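# Insert flat cable end into connector and close latch

## Task

Seat the loose end of the flat cable fully into the connector that is still empty, then close that connector's latch, while the cable's opposite end stays latched in the other connector.

## Robot and tools

Robot: two arms, left_arm and right_arm, each with a parallel two-finger gripper. The fingers point along the gripper's +z axis and spread apart along its y axis. The reported hand point (end_effector_position) sits between the finger pads, roughly 1 cm short of the tips.

Frames. Scene frame: origin at table-top height, halfway between the nominal arm bases; +x points out over the table, +z up, and left_arm is on the +y side (arm names do not match image left/right). Measured bases: left_arm at (+0.010, +0.331, 0) m, quat_wxyz (+1.000, 0, 0, -0.011); right_arm at (0, -0.322, 0) m, quat_wxyz (+0.999, 0, 0, +0.032). Each arm's hand positions, orientations, velocities and Hand target are given in that arm's own base frame. Fixed cameras and the table use the scene frame. Motion offsets are along the axes of the arm's current Hand target. Reported poses may be off by a few centimetres, more at long reach.

The row format (shared by execute_actions and move): 14 numbers, each in [-1, 1]. First seven are left_arm: dx, dy, dz, rx, ry, rz, opening; next seven are right_arm in the same order. Both arms always appear, even if one stays still. dx to rz are an offset, not a pose: they are measured from that arm's Hand target as it stood when the action or call began, along that target's axes. Scale: 1.0 equals 0.6 m for dx, dy, dz and 180 degrees for the rotation vector rx, ry, rz. Opening is absolute, not an offset: +1 is fully open (0.094 m), -1 closed. Sending the same offset again moves further. Sending six zeros re-commands the current Hand target; write each gripper's desired opening every time, since 0 means half open, not unchanged.

execute_actions(actions, cameras): actions is a list of actions; each action is a table of up to 15 rows, one row per 1/30 s step; a shorter table repeats its last row until 15 steps pass. Every row in an action counts from the action's start pose, not from the row before. An empty list returns state plus images. cameras picks images by name, ["all"] for all, [] for none.

move(target, speed, blend, opening_speed, grip_force, blocking, cameras): drives each gripper in a straight line toward one row, or through a list of up to 15 rows, all counted from the same starting Hand targets. speed is path top speed in m/s (0.002 to 2.9, default 0.25; rotation capped at twice that in rad/s), one value or one per target. blend rounds corners in a list, in metres; 0 stops at each point. opening_speed sets how fast openings change, per second on the -1..+1 scale, minimum 0.2; use it to close gently. grip_force caps per-pad force at 10 to 50 N; lower values close much more slowly and the setting persists. blocking=false returns after about 0.5 s while the move continues. Paths never avoid obstacles or the other arm; a move is capped at 10 s. The result adds a move: line, e.g. done, off_target, moving, held or fault, plus any limits (paced = the pose was clipped, held = steps were withheld). done means at rest within 10 mm and 2 degrees; neither done nor off_target tells you whether anything is touched.

wait(seconds 0 to 10, cameras) lets time pass holding the last command. stop(cameras) brakes a running move. zoom_image(camera, region=[x0, y0, x1, y1] pixels, at most 504x504) enlarges part of the newest image of one camera. read_manual(section) only returns licence texts. finished_scene(scene) ends the scene irreversibly; the goal must hold with the robot away.

Cameras: cam_high, cam_low, cam_face, cam_latch, cam_slot, cam_left_wrist, cam_right_wrist, all 896x504. cam_latch and cam_slot are the natural views for the connector and latch.

Reading results: end_effector_position (m) and end_effector_quat_wxyz per arm; Hand target, the last commanded pose after clipping, which the next offsets start from; Tool commands; grip_measured on the opening scale (reads slightly wide when empty, narrower than a hard part when squeezed); Joint positions (last entry is finger opening in metres); Joint velocities (may be omitted when all are within noise); joint torques (include gravity, have offsets; joints 1 to 3 wrap at ±28 N m). A gripper often rests a few centimetres short of its command because of friction and weight; resend the gap as an offset instead of waiting. Each step the commanded orientation is limited to 40 degrees from the measured one, so big turns need several steps.

Cautions: keep pushes light and slow, since faster contact and targets set deeper past the contact press harder; a blocked arm keeps pushing until you command its target back behind the gripper. Never let the arms, grippers or wrist cameras bump or squeeze each other, and don't grip the other arm's fingers. Avoid straining the wrist camera cables. Don't drop or release moving parts, slam anything, or let items leave the table. Steer paths around an arm's own base, as passing close can flip its shoulder posture. Long stretched-out holds, loads or unreachable targets heat motors: MOTOR HOT appears at 75 °C, at 90 °C the arm folds and stops working, and at 100 °C it collapses.

Each tool is called as name([rows], argument=value, ...), one row to a line, values as JSON.

## Session

execute_actions(actions=[])

Scene clock: 0.00 s.
left_arm: end_effector_position=(+0.2237, -0.0945, +0.3098) grip_measured=+1.000 end_effector_quat_wxyz=(+0.406, +0.030, +0.894, -0.186) | right_arm: end_effector_position=(+0.2134, +0.0737, +0.3977) grip_measured=+1.000 end_effector_quat_wxyz=(+0.566, +0.129, +0.808, +0.094)
Joint positions: left_arm=[-0.317 0.821 1.214 -1.043 0.118 -0.308 0.094] | right_arm=[1.016 0.866 1.415 -1.147 0.921 0.82 0.094]
Joint velocities: within noise
Joint torques (N m): no reading
Heat: left arm: 30 °C; right arm: 32 °C.
Hand target: left_arm +0.2235, -0.0945, +0.3167; +0.415, +0.032, +0.889, -0.189 | right_arm +0.2128, +0.0706, +0.4016; +0.571, +0.133, +0.805, +0.094
Tool commands: left_gripper/opening=+1.0 right_gripper/opening=+1.0

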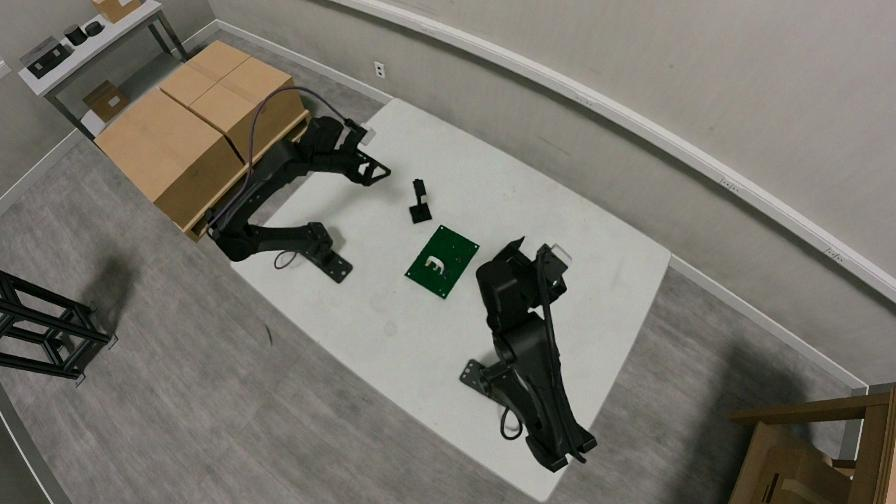

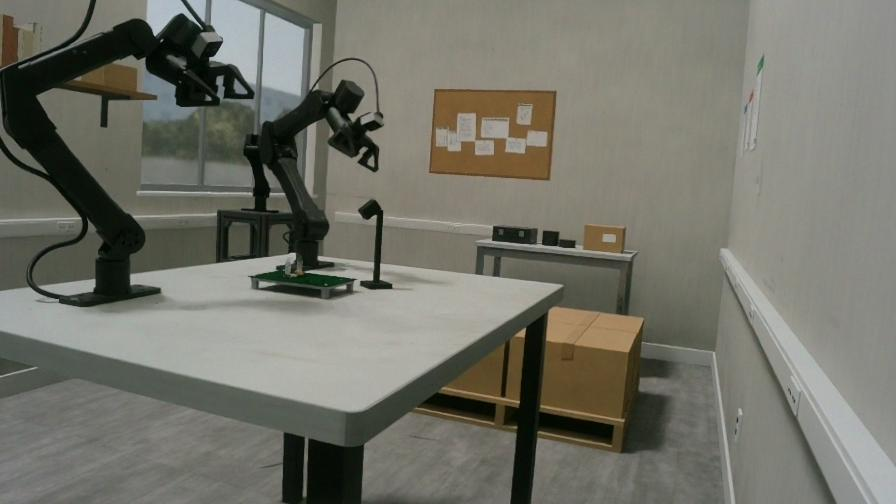

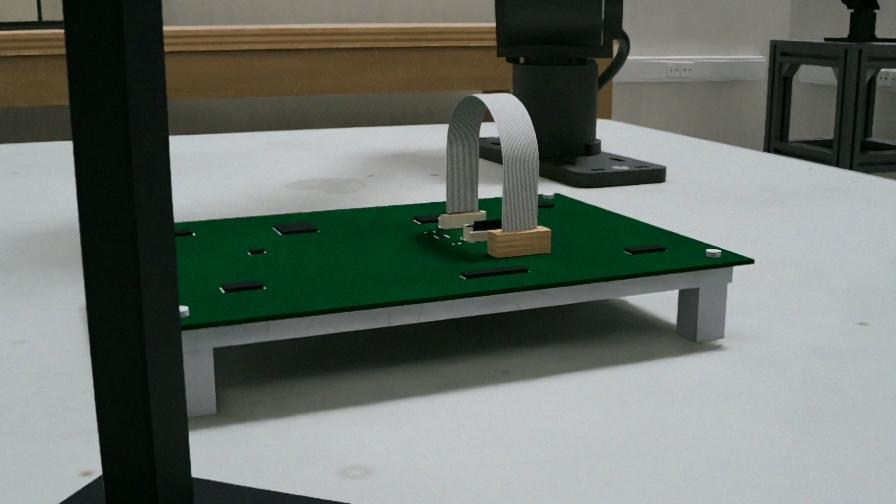

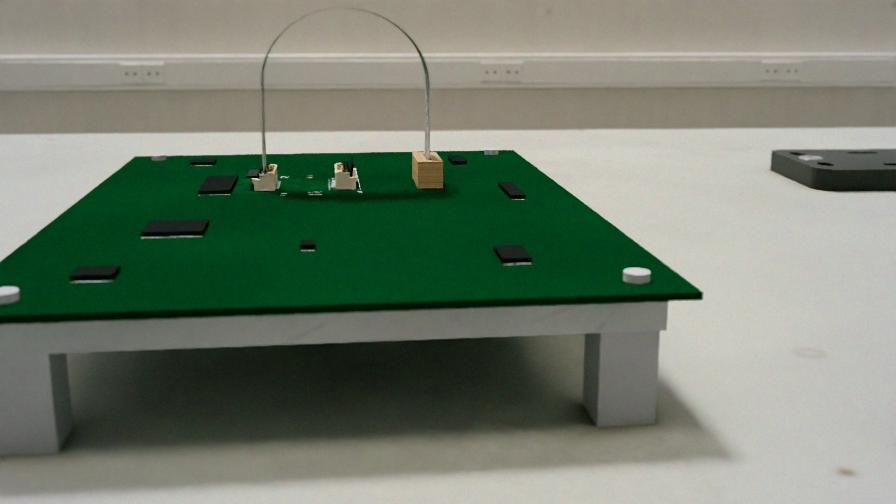

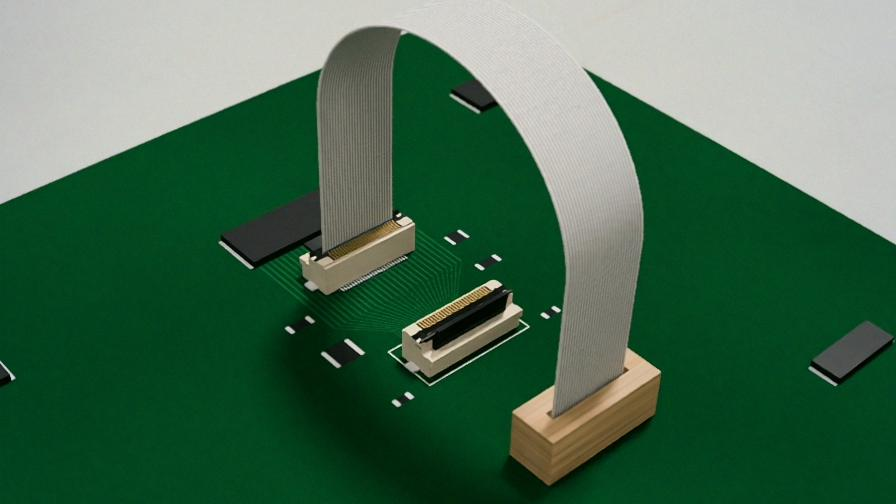

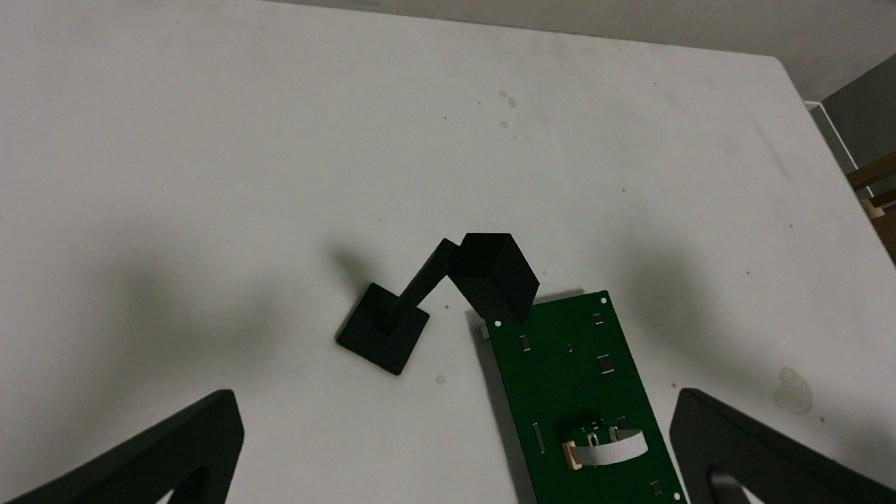

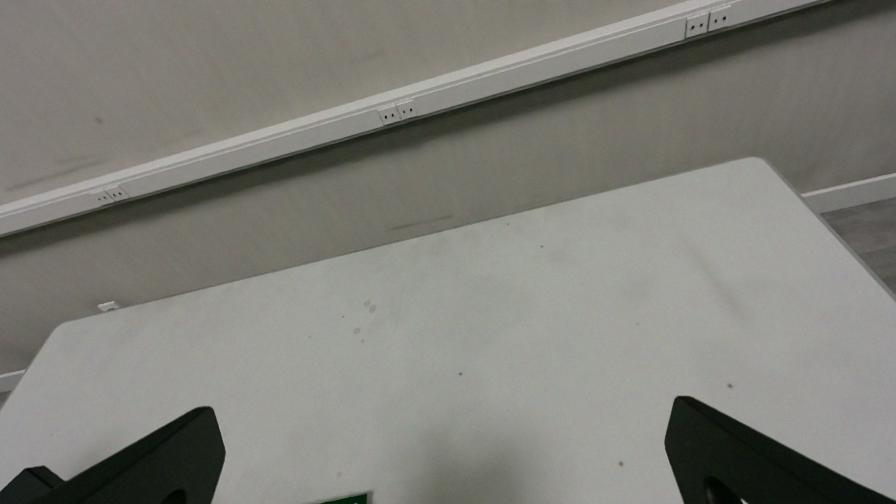

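zoom_image(camera="cam_high", region=[380, 170, 520, 310])

zoom_image(camera="cam_slot", region=[380, 260, 560, 400])

zoom_image(camera="cam_slot", region=[280, 180, 460, 320])

zoom_image(camera="cam_latch", region=[230, 130, 470, 210])

zoom_image(camera="cam_face", region=[400, 80, 580, 280])

zoom_image(camera="cam_left_wrist", region=[460, 280, 710, 504])

Scaled by 3.600 from the camera's 896x504 image, which has a finer 1280x720 frame.

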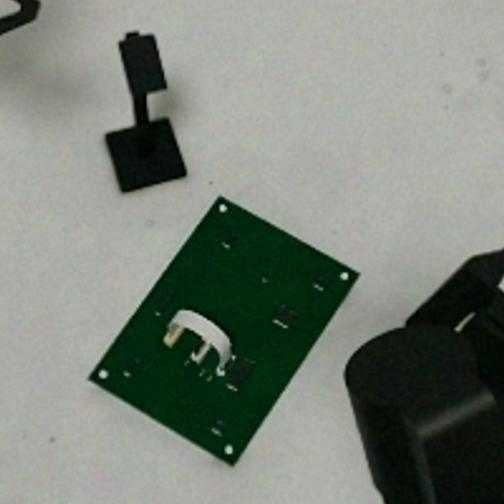

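Scaled by 2.800 from the camera's 896x504 image, which has a finer 1280x720 frame.

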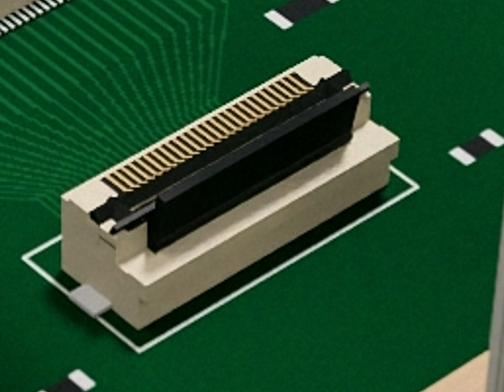

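Scaled by 2.800 from the camera's 896x504 image, which has a finer 1280x720 frame.

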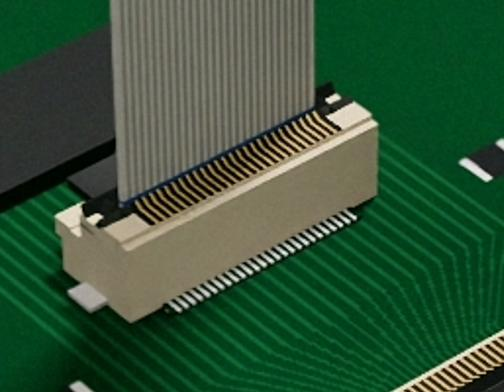

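Scaled by 2.100 from the camera's 896x504 image, which has a finer 1280x720 frame.

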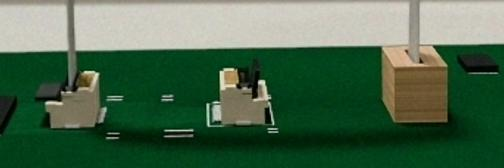

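Scaled by 2.520 from the camera's 896x504 image, which has a finer 1280x720 frame.

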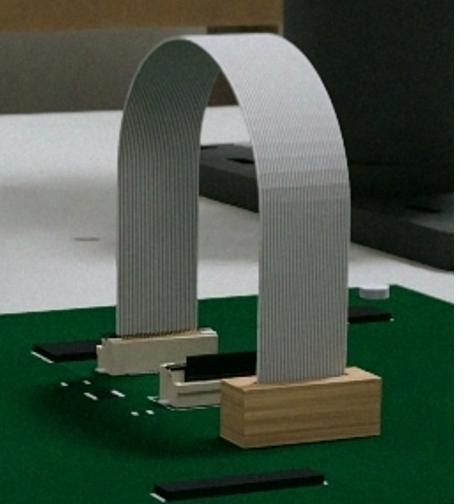

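Scaled by 2.016 from the camera's 896x504 image, which has a finer 1280x720 frame.

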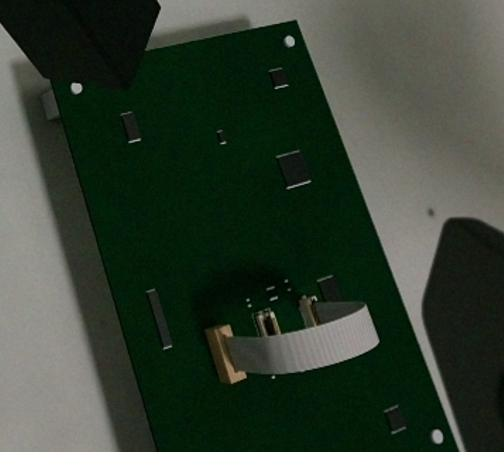

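zoom_image(camera="cam_slot", region=[400, 270, 470, 340])

zoom_image(camera="cam_slot", region=[460, 265, 530, 335])

zoom_image(camera="cam_latch", region=[320, 150, 370, 200])

zoom_image(camera="cam_latch", region=[240, 150, 290, 200])

zoom_image(camera="cam_face", region=[430, 200, 510, 260])

zoom_image(camera="cam_slot", region=[490, 330, 670, 490])

Scaled by 7.200 from the camera's 896x504 image, which has a finer 1280x720 frame.

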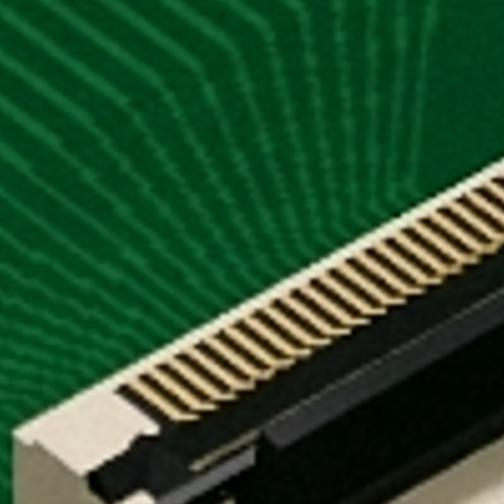

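Scaled by 7.200 from the camera's 896x504 image, which has a finer 1280x720 frame.

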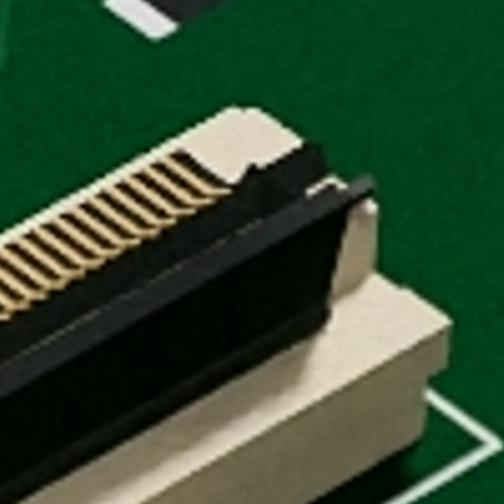

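Scaled by 10.080 from the camera's 896x504 image, which has a finer 1280x720 frame.

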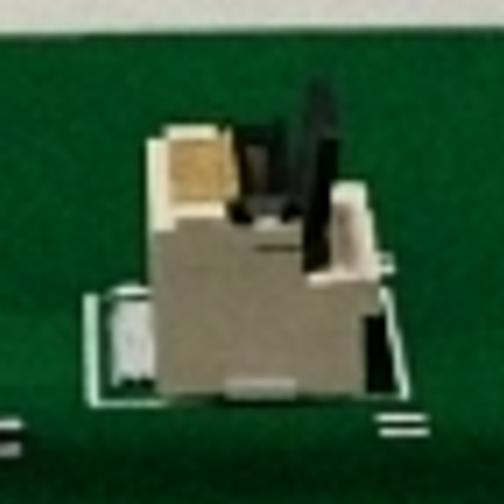

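Scaled by 10.080 from the camera's 896x504 image, which has a finer 1280x720 frame.

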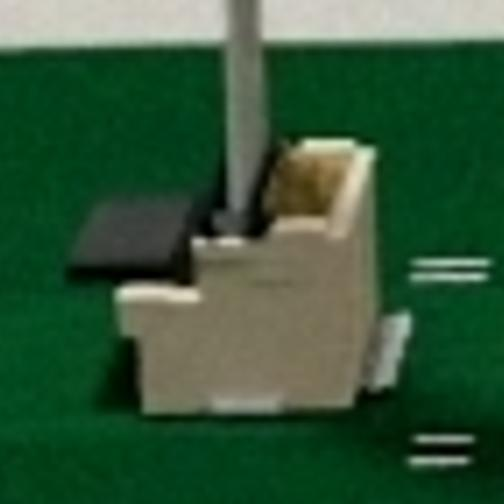

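Scaled by 6.300 from the camera's 896x504 image, which has a finer 1280x720 frame.

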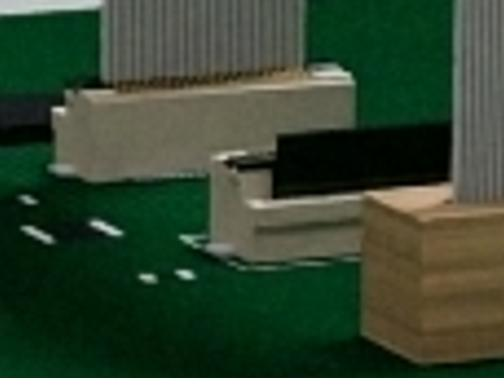

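Scaled by 2.800 from the camera's 896x504 image, which has a finer 1280x720 frame.

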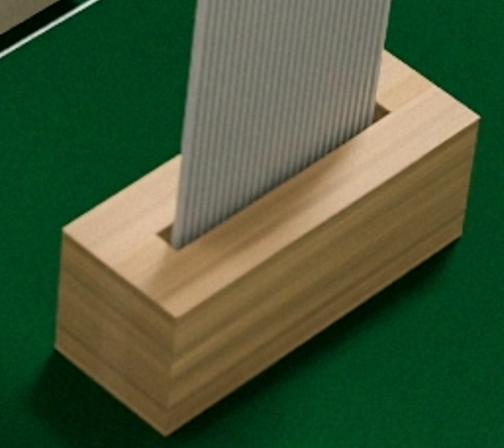

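move(target=[0.356,-0.2097,0.2089,-0.121,0.028,0.0277,-0.55,0,0,0,0,0,0,1.0], cameras=["all"])

Scene clock: 35.53 s.
left_arm: end_effector_position=(+0.1442, -0.2719, +0.1127) grip_measured=-0.548 end_effector_quat_wxyz=(+0.367, +0.007, +0.930, +0.007) | right_arm: end_effector_position=(+0.2134, +0.0737, +0.3977) grip_measured=+1.000 end_effector_quat_wxyz=(+0.566, +0.129, +0.808, +0.094)
Joint positions: left_arm=[-1.498 1.599 1.086 -1.001 -0.75 -1.46 0.021] | right_arm=[1.016 0.866 1.415 -1.147 0.921 0.82 0.094]
Joint torques (N m): left_arm=[-0.27 -4.64 10.19 0.3 -0.64 -0.13] | right_arm=[-0.02 0.65 4.46 1.36 0.33 -0.03]
Heat: left arm: 33 °C; right arm: 32 °C.
Hand target: left_arm +0.1482, -0.2778, +0.1220; +0.382, -0.001, +0.924, +0.002 | right_arm +0.2128, +0.0706, +0.4016; +0.571, +0.133, +0.805, +0.094
Off the commanded pose: left_arm 0.012 m, 2 deg | right_arm 0.005 m, 1 deg.
move: off_target (left_arm)

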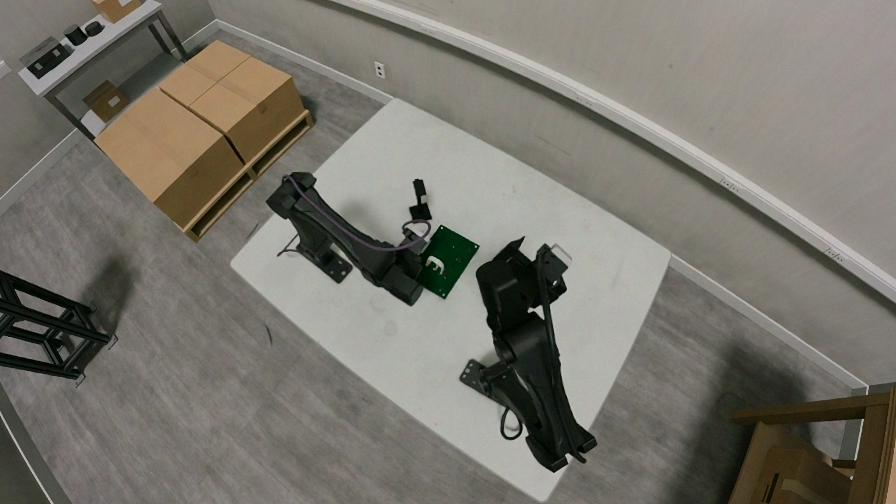

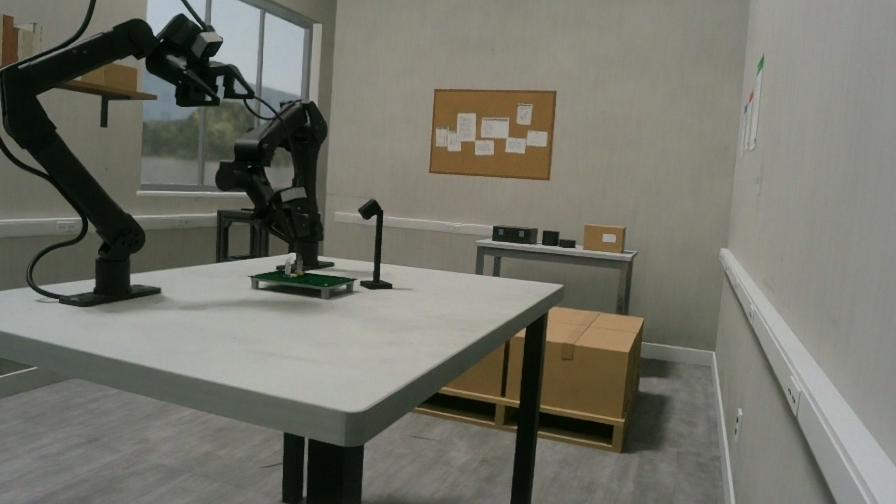

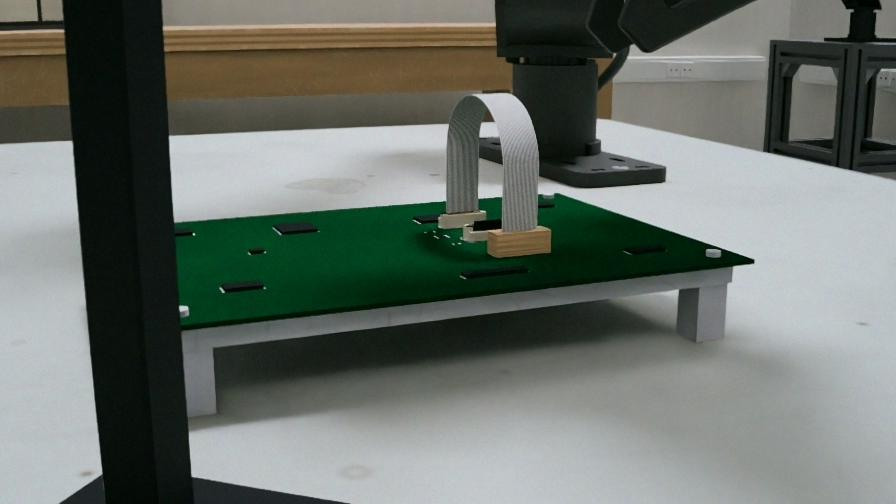

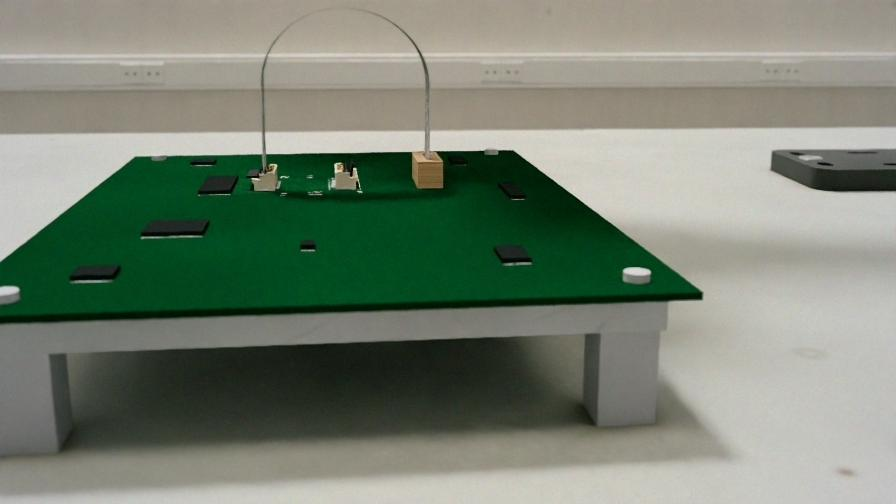

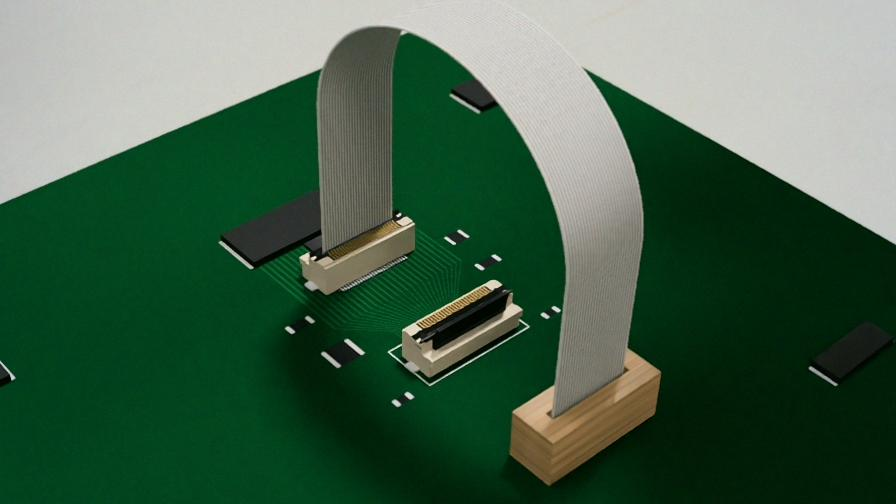

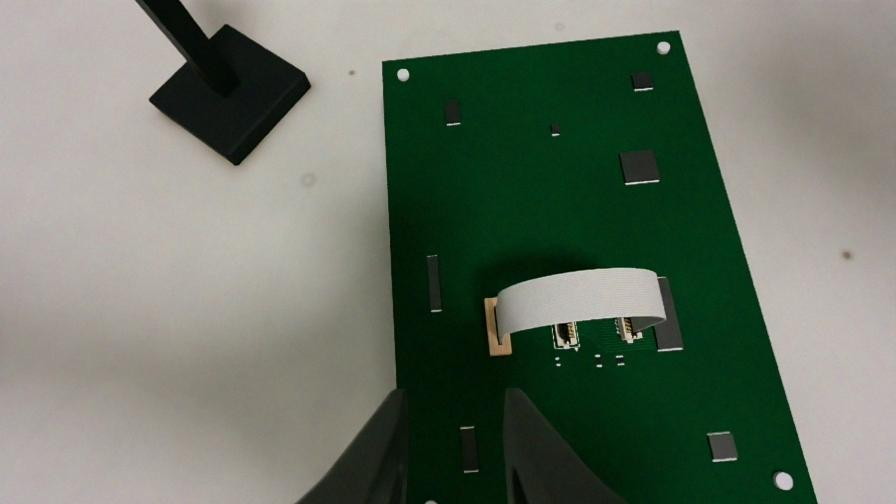

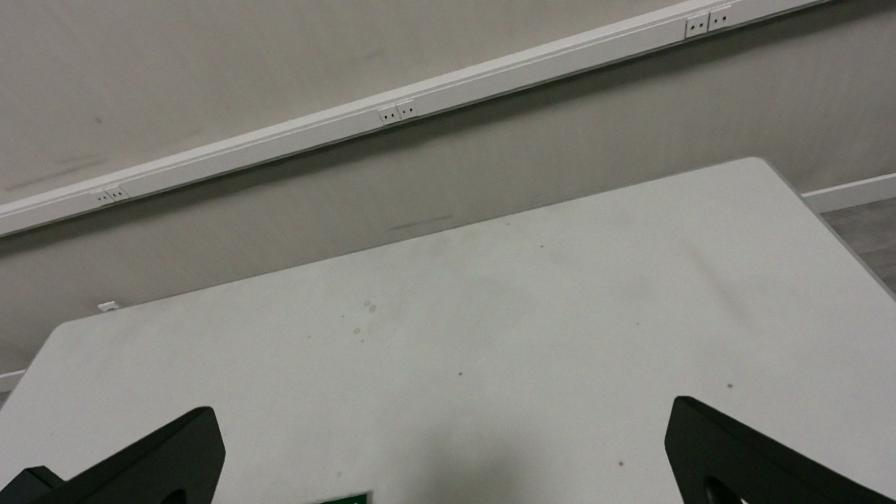

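zoom_image(camera="cam_left_wrist", region=[460, 250, 700, 385])

Scaled by 2.100 from the camera's 896x504 image, which has a finer 1280x720 frame.

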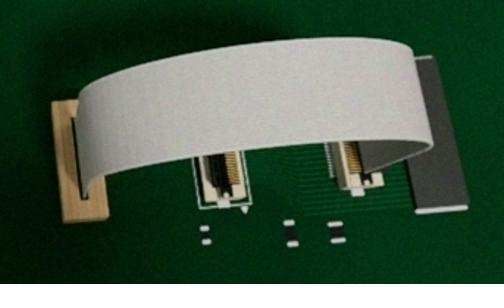

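move(target=[0.0236,-0.025,0.0165,-0.0169,0,-0.0169,-0.55,0,0,0,0,0,0,1.0], cameras=["cam_left_wrist","cam_slot","cam_latch"], speed=0.12)

Scene clock: 45.67 s.
left_arm: end_effector_position=(+0.1422, -0.2863, +0.0970) grip_measured=-0.548 end_effector_quat_wxyz=(+0.367, -0.031, +0.929, +0.021) | right_arm: end_effector_position=(+0.2134, +0.0737, +0.3977) grip_measured=+1.000 end_effector_quat_wxyz=(+0.566, +0.129, +0.808, +0.094)
Joint positions: left_arm=[-1.509 1.727 1.162 -1.033 -0.753 -1.586 0.021] | right_arm=[1.016 0.866 1.415 -1.147 0.921 0.82 0.094]
Joint torques (N m): left_arm=[-0.34 -5.3 9.85 0.15 -0.66 -0.11] | right_arm=[0.01 0.65 4.46 1.36 0.32 -0.03]
Heat: left arm: 34 °C; right arm: 32 °C.
Hand target: left_arm +0.1452, -0.2928, +0.1049; +0.382, -0.035, +0.923, +0.017 | right_arm +0.2128, +0.0706, +0.4016; +0.571, +0.133, +0.805, +0.094
Off the commanded pose: left_arm 0.011 m, 2 deg | right_arm 0.005 m, 1 deg.
move: off_target (left_arm)
Images, in order (width x height): cam_latch 896x504, cam_slot 896x504, cam_left_wrist 896x504.

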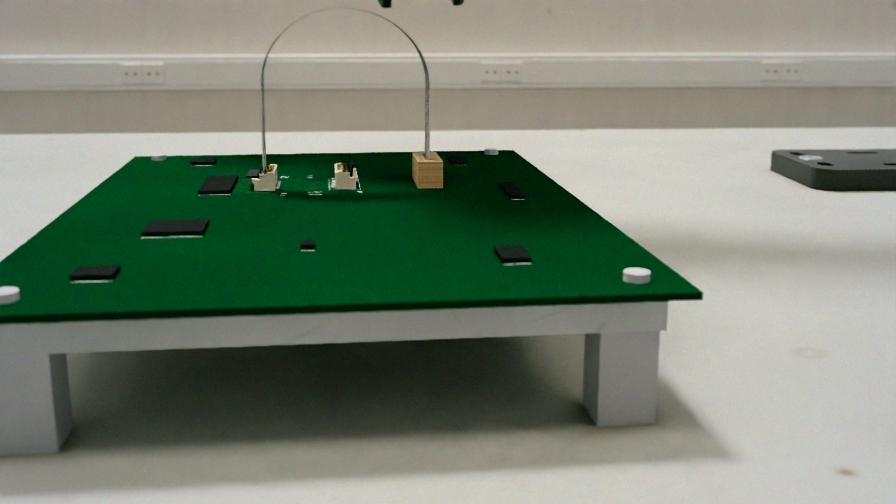

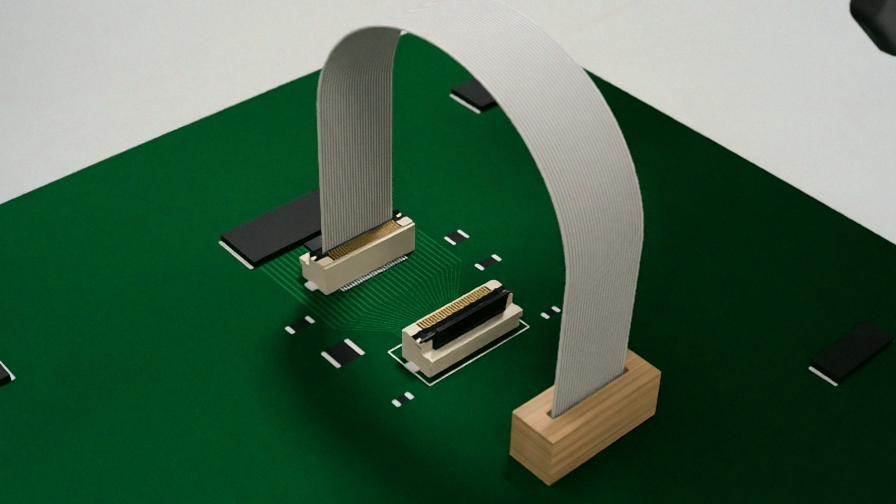

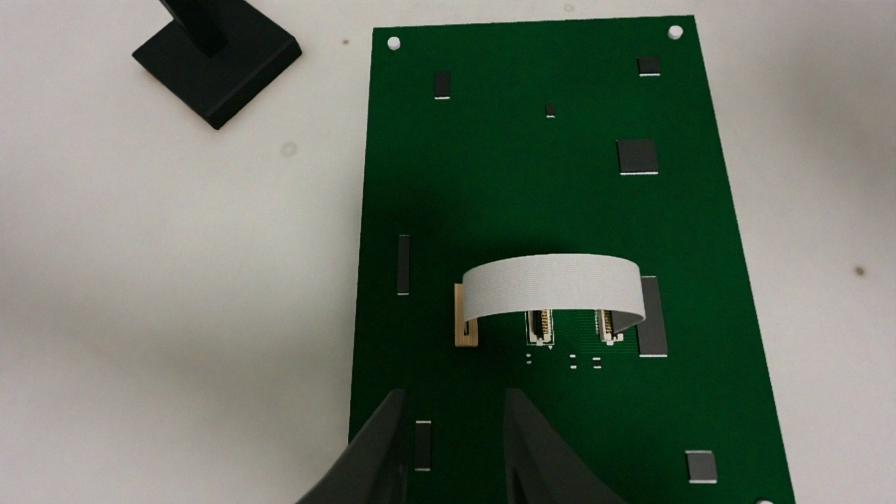

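zoom_image(camera="cam_left_wrist", region=[440, 240, 560, 360])

Scaled by 4.200 from the camera's 896x504 image, which has a finer 1280x720 frame.

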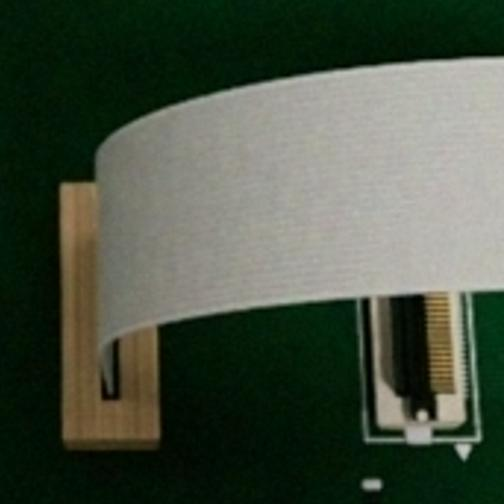

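move(target=[0,-0.0067,0.055,0,0,0,-0.55,0,0,0,0,0,0,1.0], cameras=["cam_left_wrist","cam_slot","cam_latch"], speed=0.1)

Scene clock: 52.87 s.
left_arm: end_effector_position=(+0.1642, -0.2980, +0.0851) grip_measured=-0.548 end_effector_quat_wxyz=(+0.369, -0.039, +0.929, +0.007) | right_arm: end_effector_position=(+0.2134, +0.0737, +0.3977) grip_measured=+1.000 end_effector_quat_wxyz=(+0.566, +0.129, +0.808, +0.094)
Joint positions: left_arm=[-1.441 1.758 1.146 -0.895 -0.753 -1.501 0.021] | right_arm=[1.016 0.866 1.415 -1.147 0.921 0.82 0.094]
Joint torques (N m): left_arm=[0.17 -5.83 5.71 0.48 -0.6 0.03] | right_arm=[-0.01 0.66 4.45 1.36 0.33 -0.04]
Heat: left arm: 34 °C; right arm: 32 °C.
Hand target: left_arm +0.1688, -0.2948, +0.0815; +0.382, -0.035, +0.923, +0.017 | right_arm +0.2128, +0.0706, +0.4016; +0.571, +0.133, +0.805, +0.094
Off the commanded pose: left_arm 0.006 m, 2 deg | right_arm 0.005 m, 1 deg.
move: done
Images, in order (width x height): cam_latch 896x504, cam_slot 896x504, cam_left_wrist 896x504.

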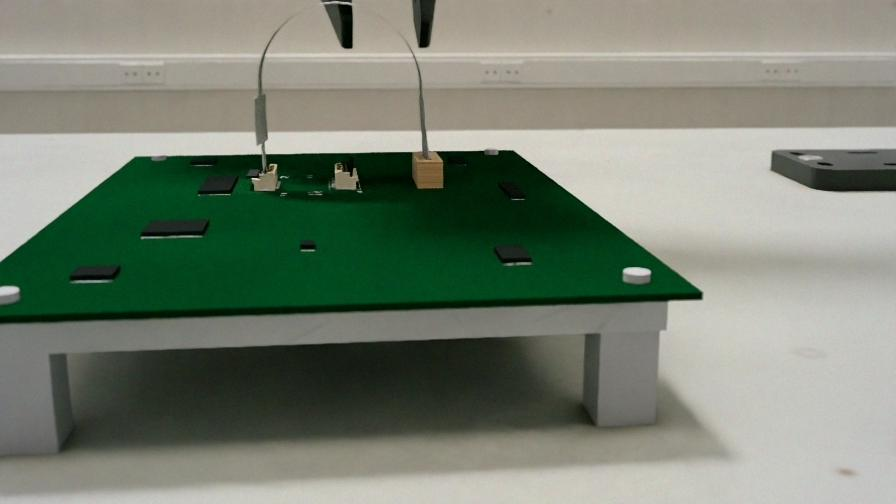

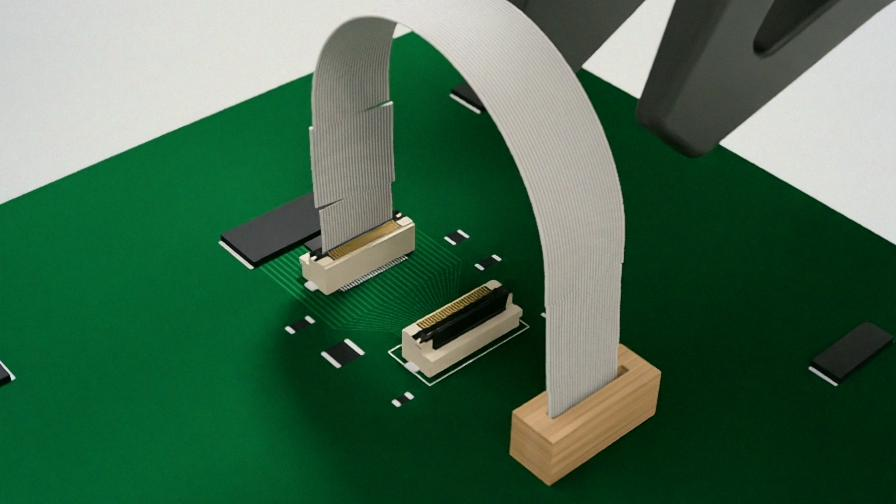

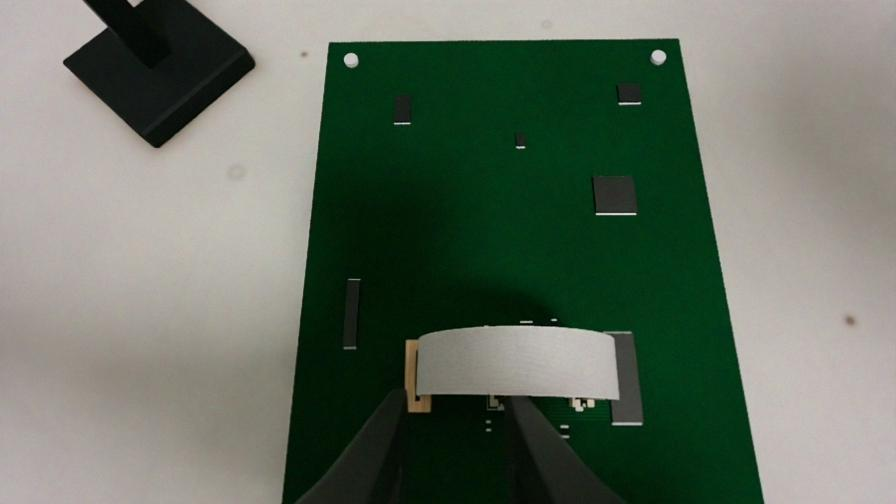

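move(target=[0,0.0167,0,0,0,0,-0.55,0,0,0,0,0,0,1.0], cameras=["cam_left_wrist","cam_slot","cam_latch"], speed=0.1)

Scene clock: 56.57 s.
left_arm: end_effector_position=(+0.1628, -0.2869, +0.0744) grip_measured=-0.548 end_effector_quat_wxyz=(+0.367, -0.032, +0.929, +0.023) | right_arm: end_effector_position=(+0.2134, +0.0737, +0.3977) grip_measured=+1.000 end_effector_quat_wxyz=(+0.566, +0.129, +0.808, +0.094)
Joint positions: left_arm=[-1.441 1.758 1.102 -0.885 -0.753 -1.499 0.021] | right_arm=[1.016 0.866 1.415 -1.147 0.921 0.82 0.094]
Joint torques (N m): left_arm=[0.51 -8.01 5.59 0.43 -0.62 0.06] | right_arm=[0.02 0.64 4.46 1.36 0.33 -0.03]
Heat: left arm: 33 °C; right arm: 32 °C.
Hand target: left_arm +0.1680, -0.2849, +0.0815; +0.382, -0.035, +0.923, +0.017 | right_arm +0.2128, +0.0706, +0.4016; +0.571, +0.133, +0.805, +0.094
Off the commanded pose: left_arm 0.009 m, 2 deg | right_arm 0.005 m, 1 deg.
move: done
Images, in order (width x height): cam_latch 896x504, cam_slot 896x504, cam_left_wrist 896x504.

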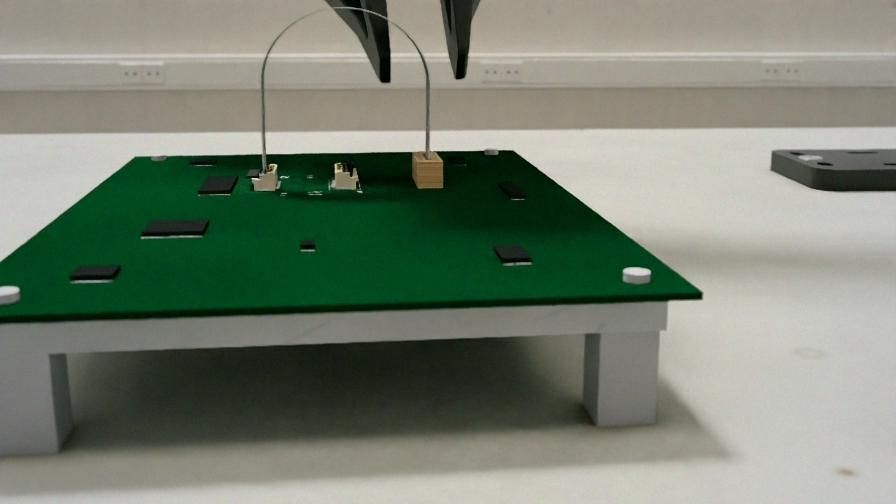

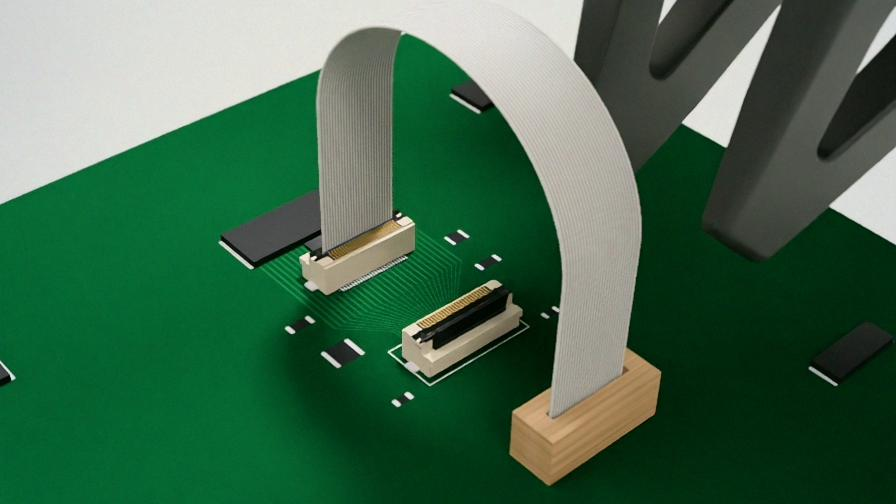

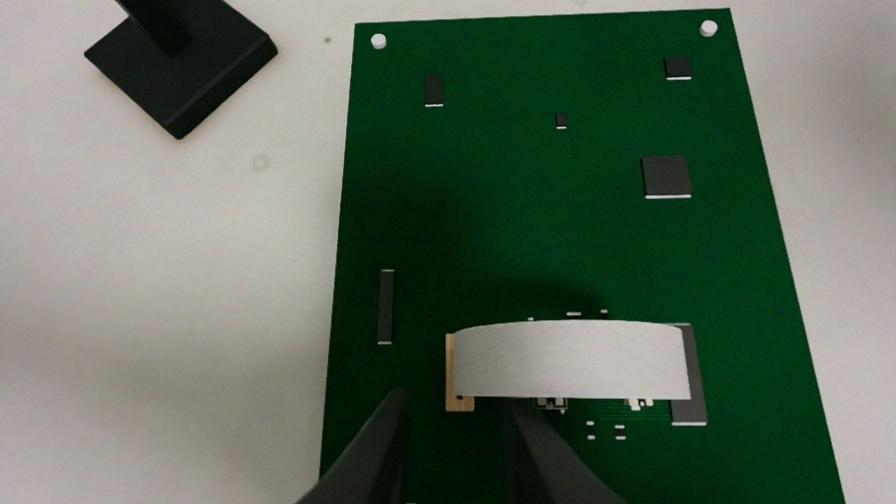

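move(target=[0,0.0,0.033,0,0,0,-0.55,0,0,0,0,0,0,1.0], cameras=["cam_left_wrist","cam_slot","cam_latch","cam_face"], speed=0.1)

Scene clock: 59.33 s.
left_arm: end_effector_position=(+0.1776, -0.2869, +0.0657) grip_measured=-0.548 end_effector_quat_wxyz=(+0.370, -0.035, +0.928, +0.015) | right_arm: end_effector_position=(+0.2134, +0.0737, +0.3977) grip_measured=+1.000 end_effector_quat_wxyz=(+0.566, +0.129, +0.808, +0.094)
Joint positions: left_arm=[-1.394 1.758 1.06 -0.781 -0.753 -1.433 0.021] | right_arm=[1.016 0.866 1.415 -1.147 0.921 0.82 0.094]
Joint torques (N m): left_arm=[0.53 -6.91 5.63 0.54 -0.6 0.06] | right_arm=[-0.02 0.64 4.45 1.36 0.33 -0.03]
Heat: left arm: 33 °C; right arm: 32 °C.
Hand target: left_arm +0.1819, -0.2837, +0.0676; +0.382, -0.035, +0.923, +0.017 | right_arm +0.2128, +0.0706, +0.4016; +0.571, +0.133, +0.805, +0.094
Off the commanded pose: left_arm 0.006 m, 2 deg | right_arm 0.005 m, 1 deg.
move: done
Images, in order (width x height): cam_face 896x504, cam_latch 896x504, cam_slot 896x504, cam_left_wrist 896x504.

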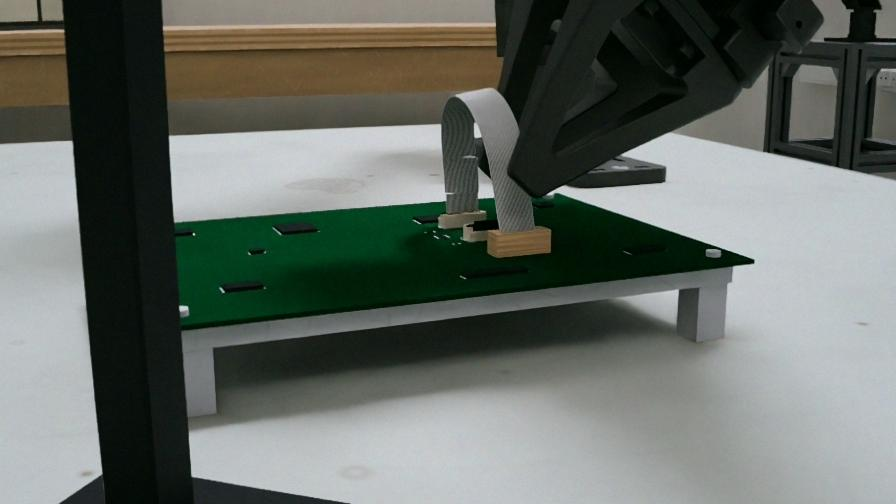

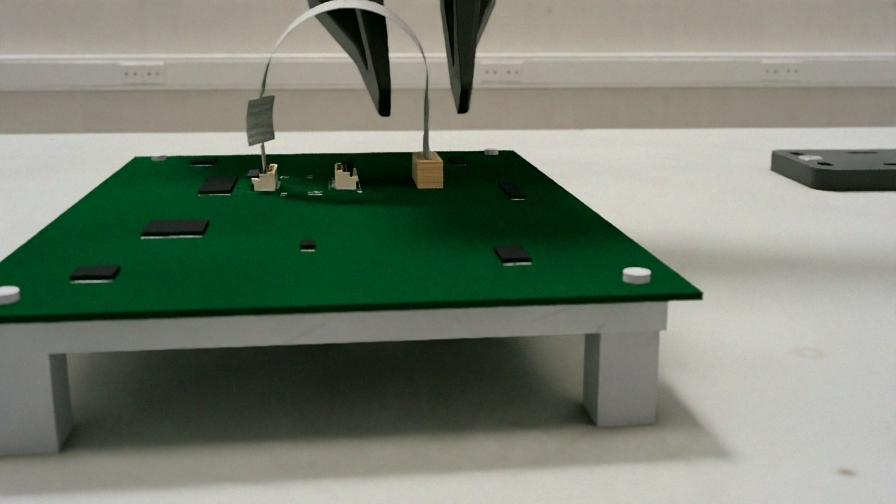

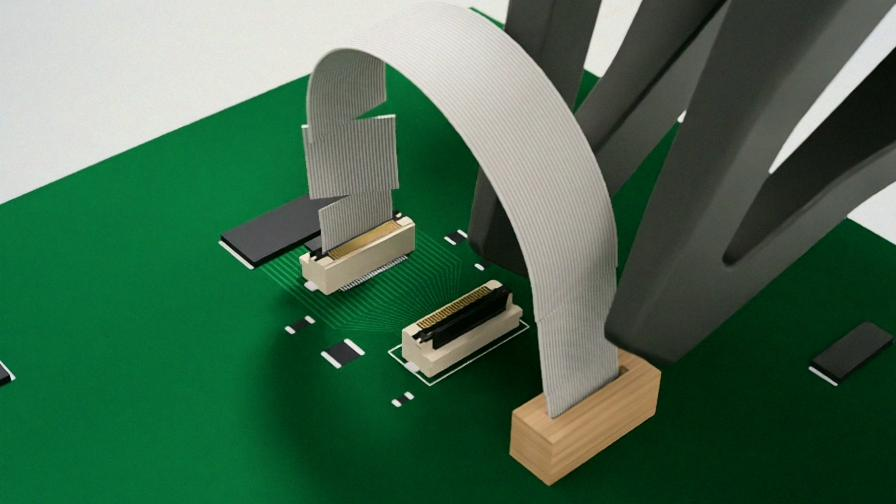

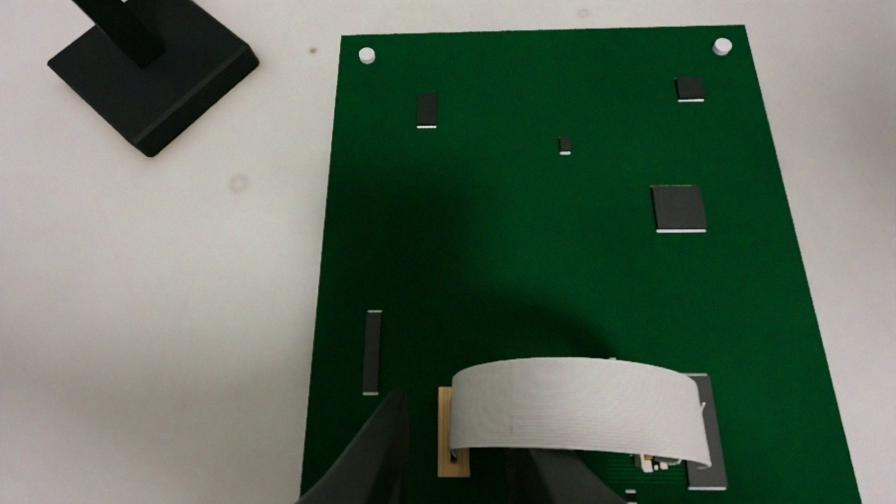

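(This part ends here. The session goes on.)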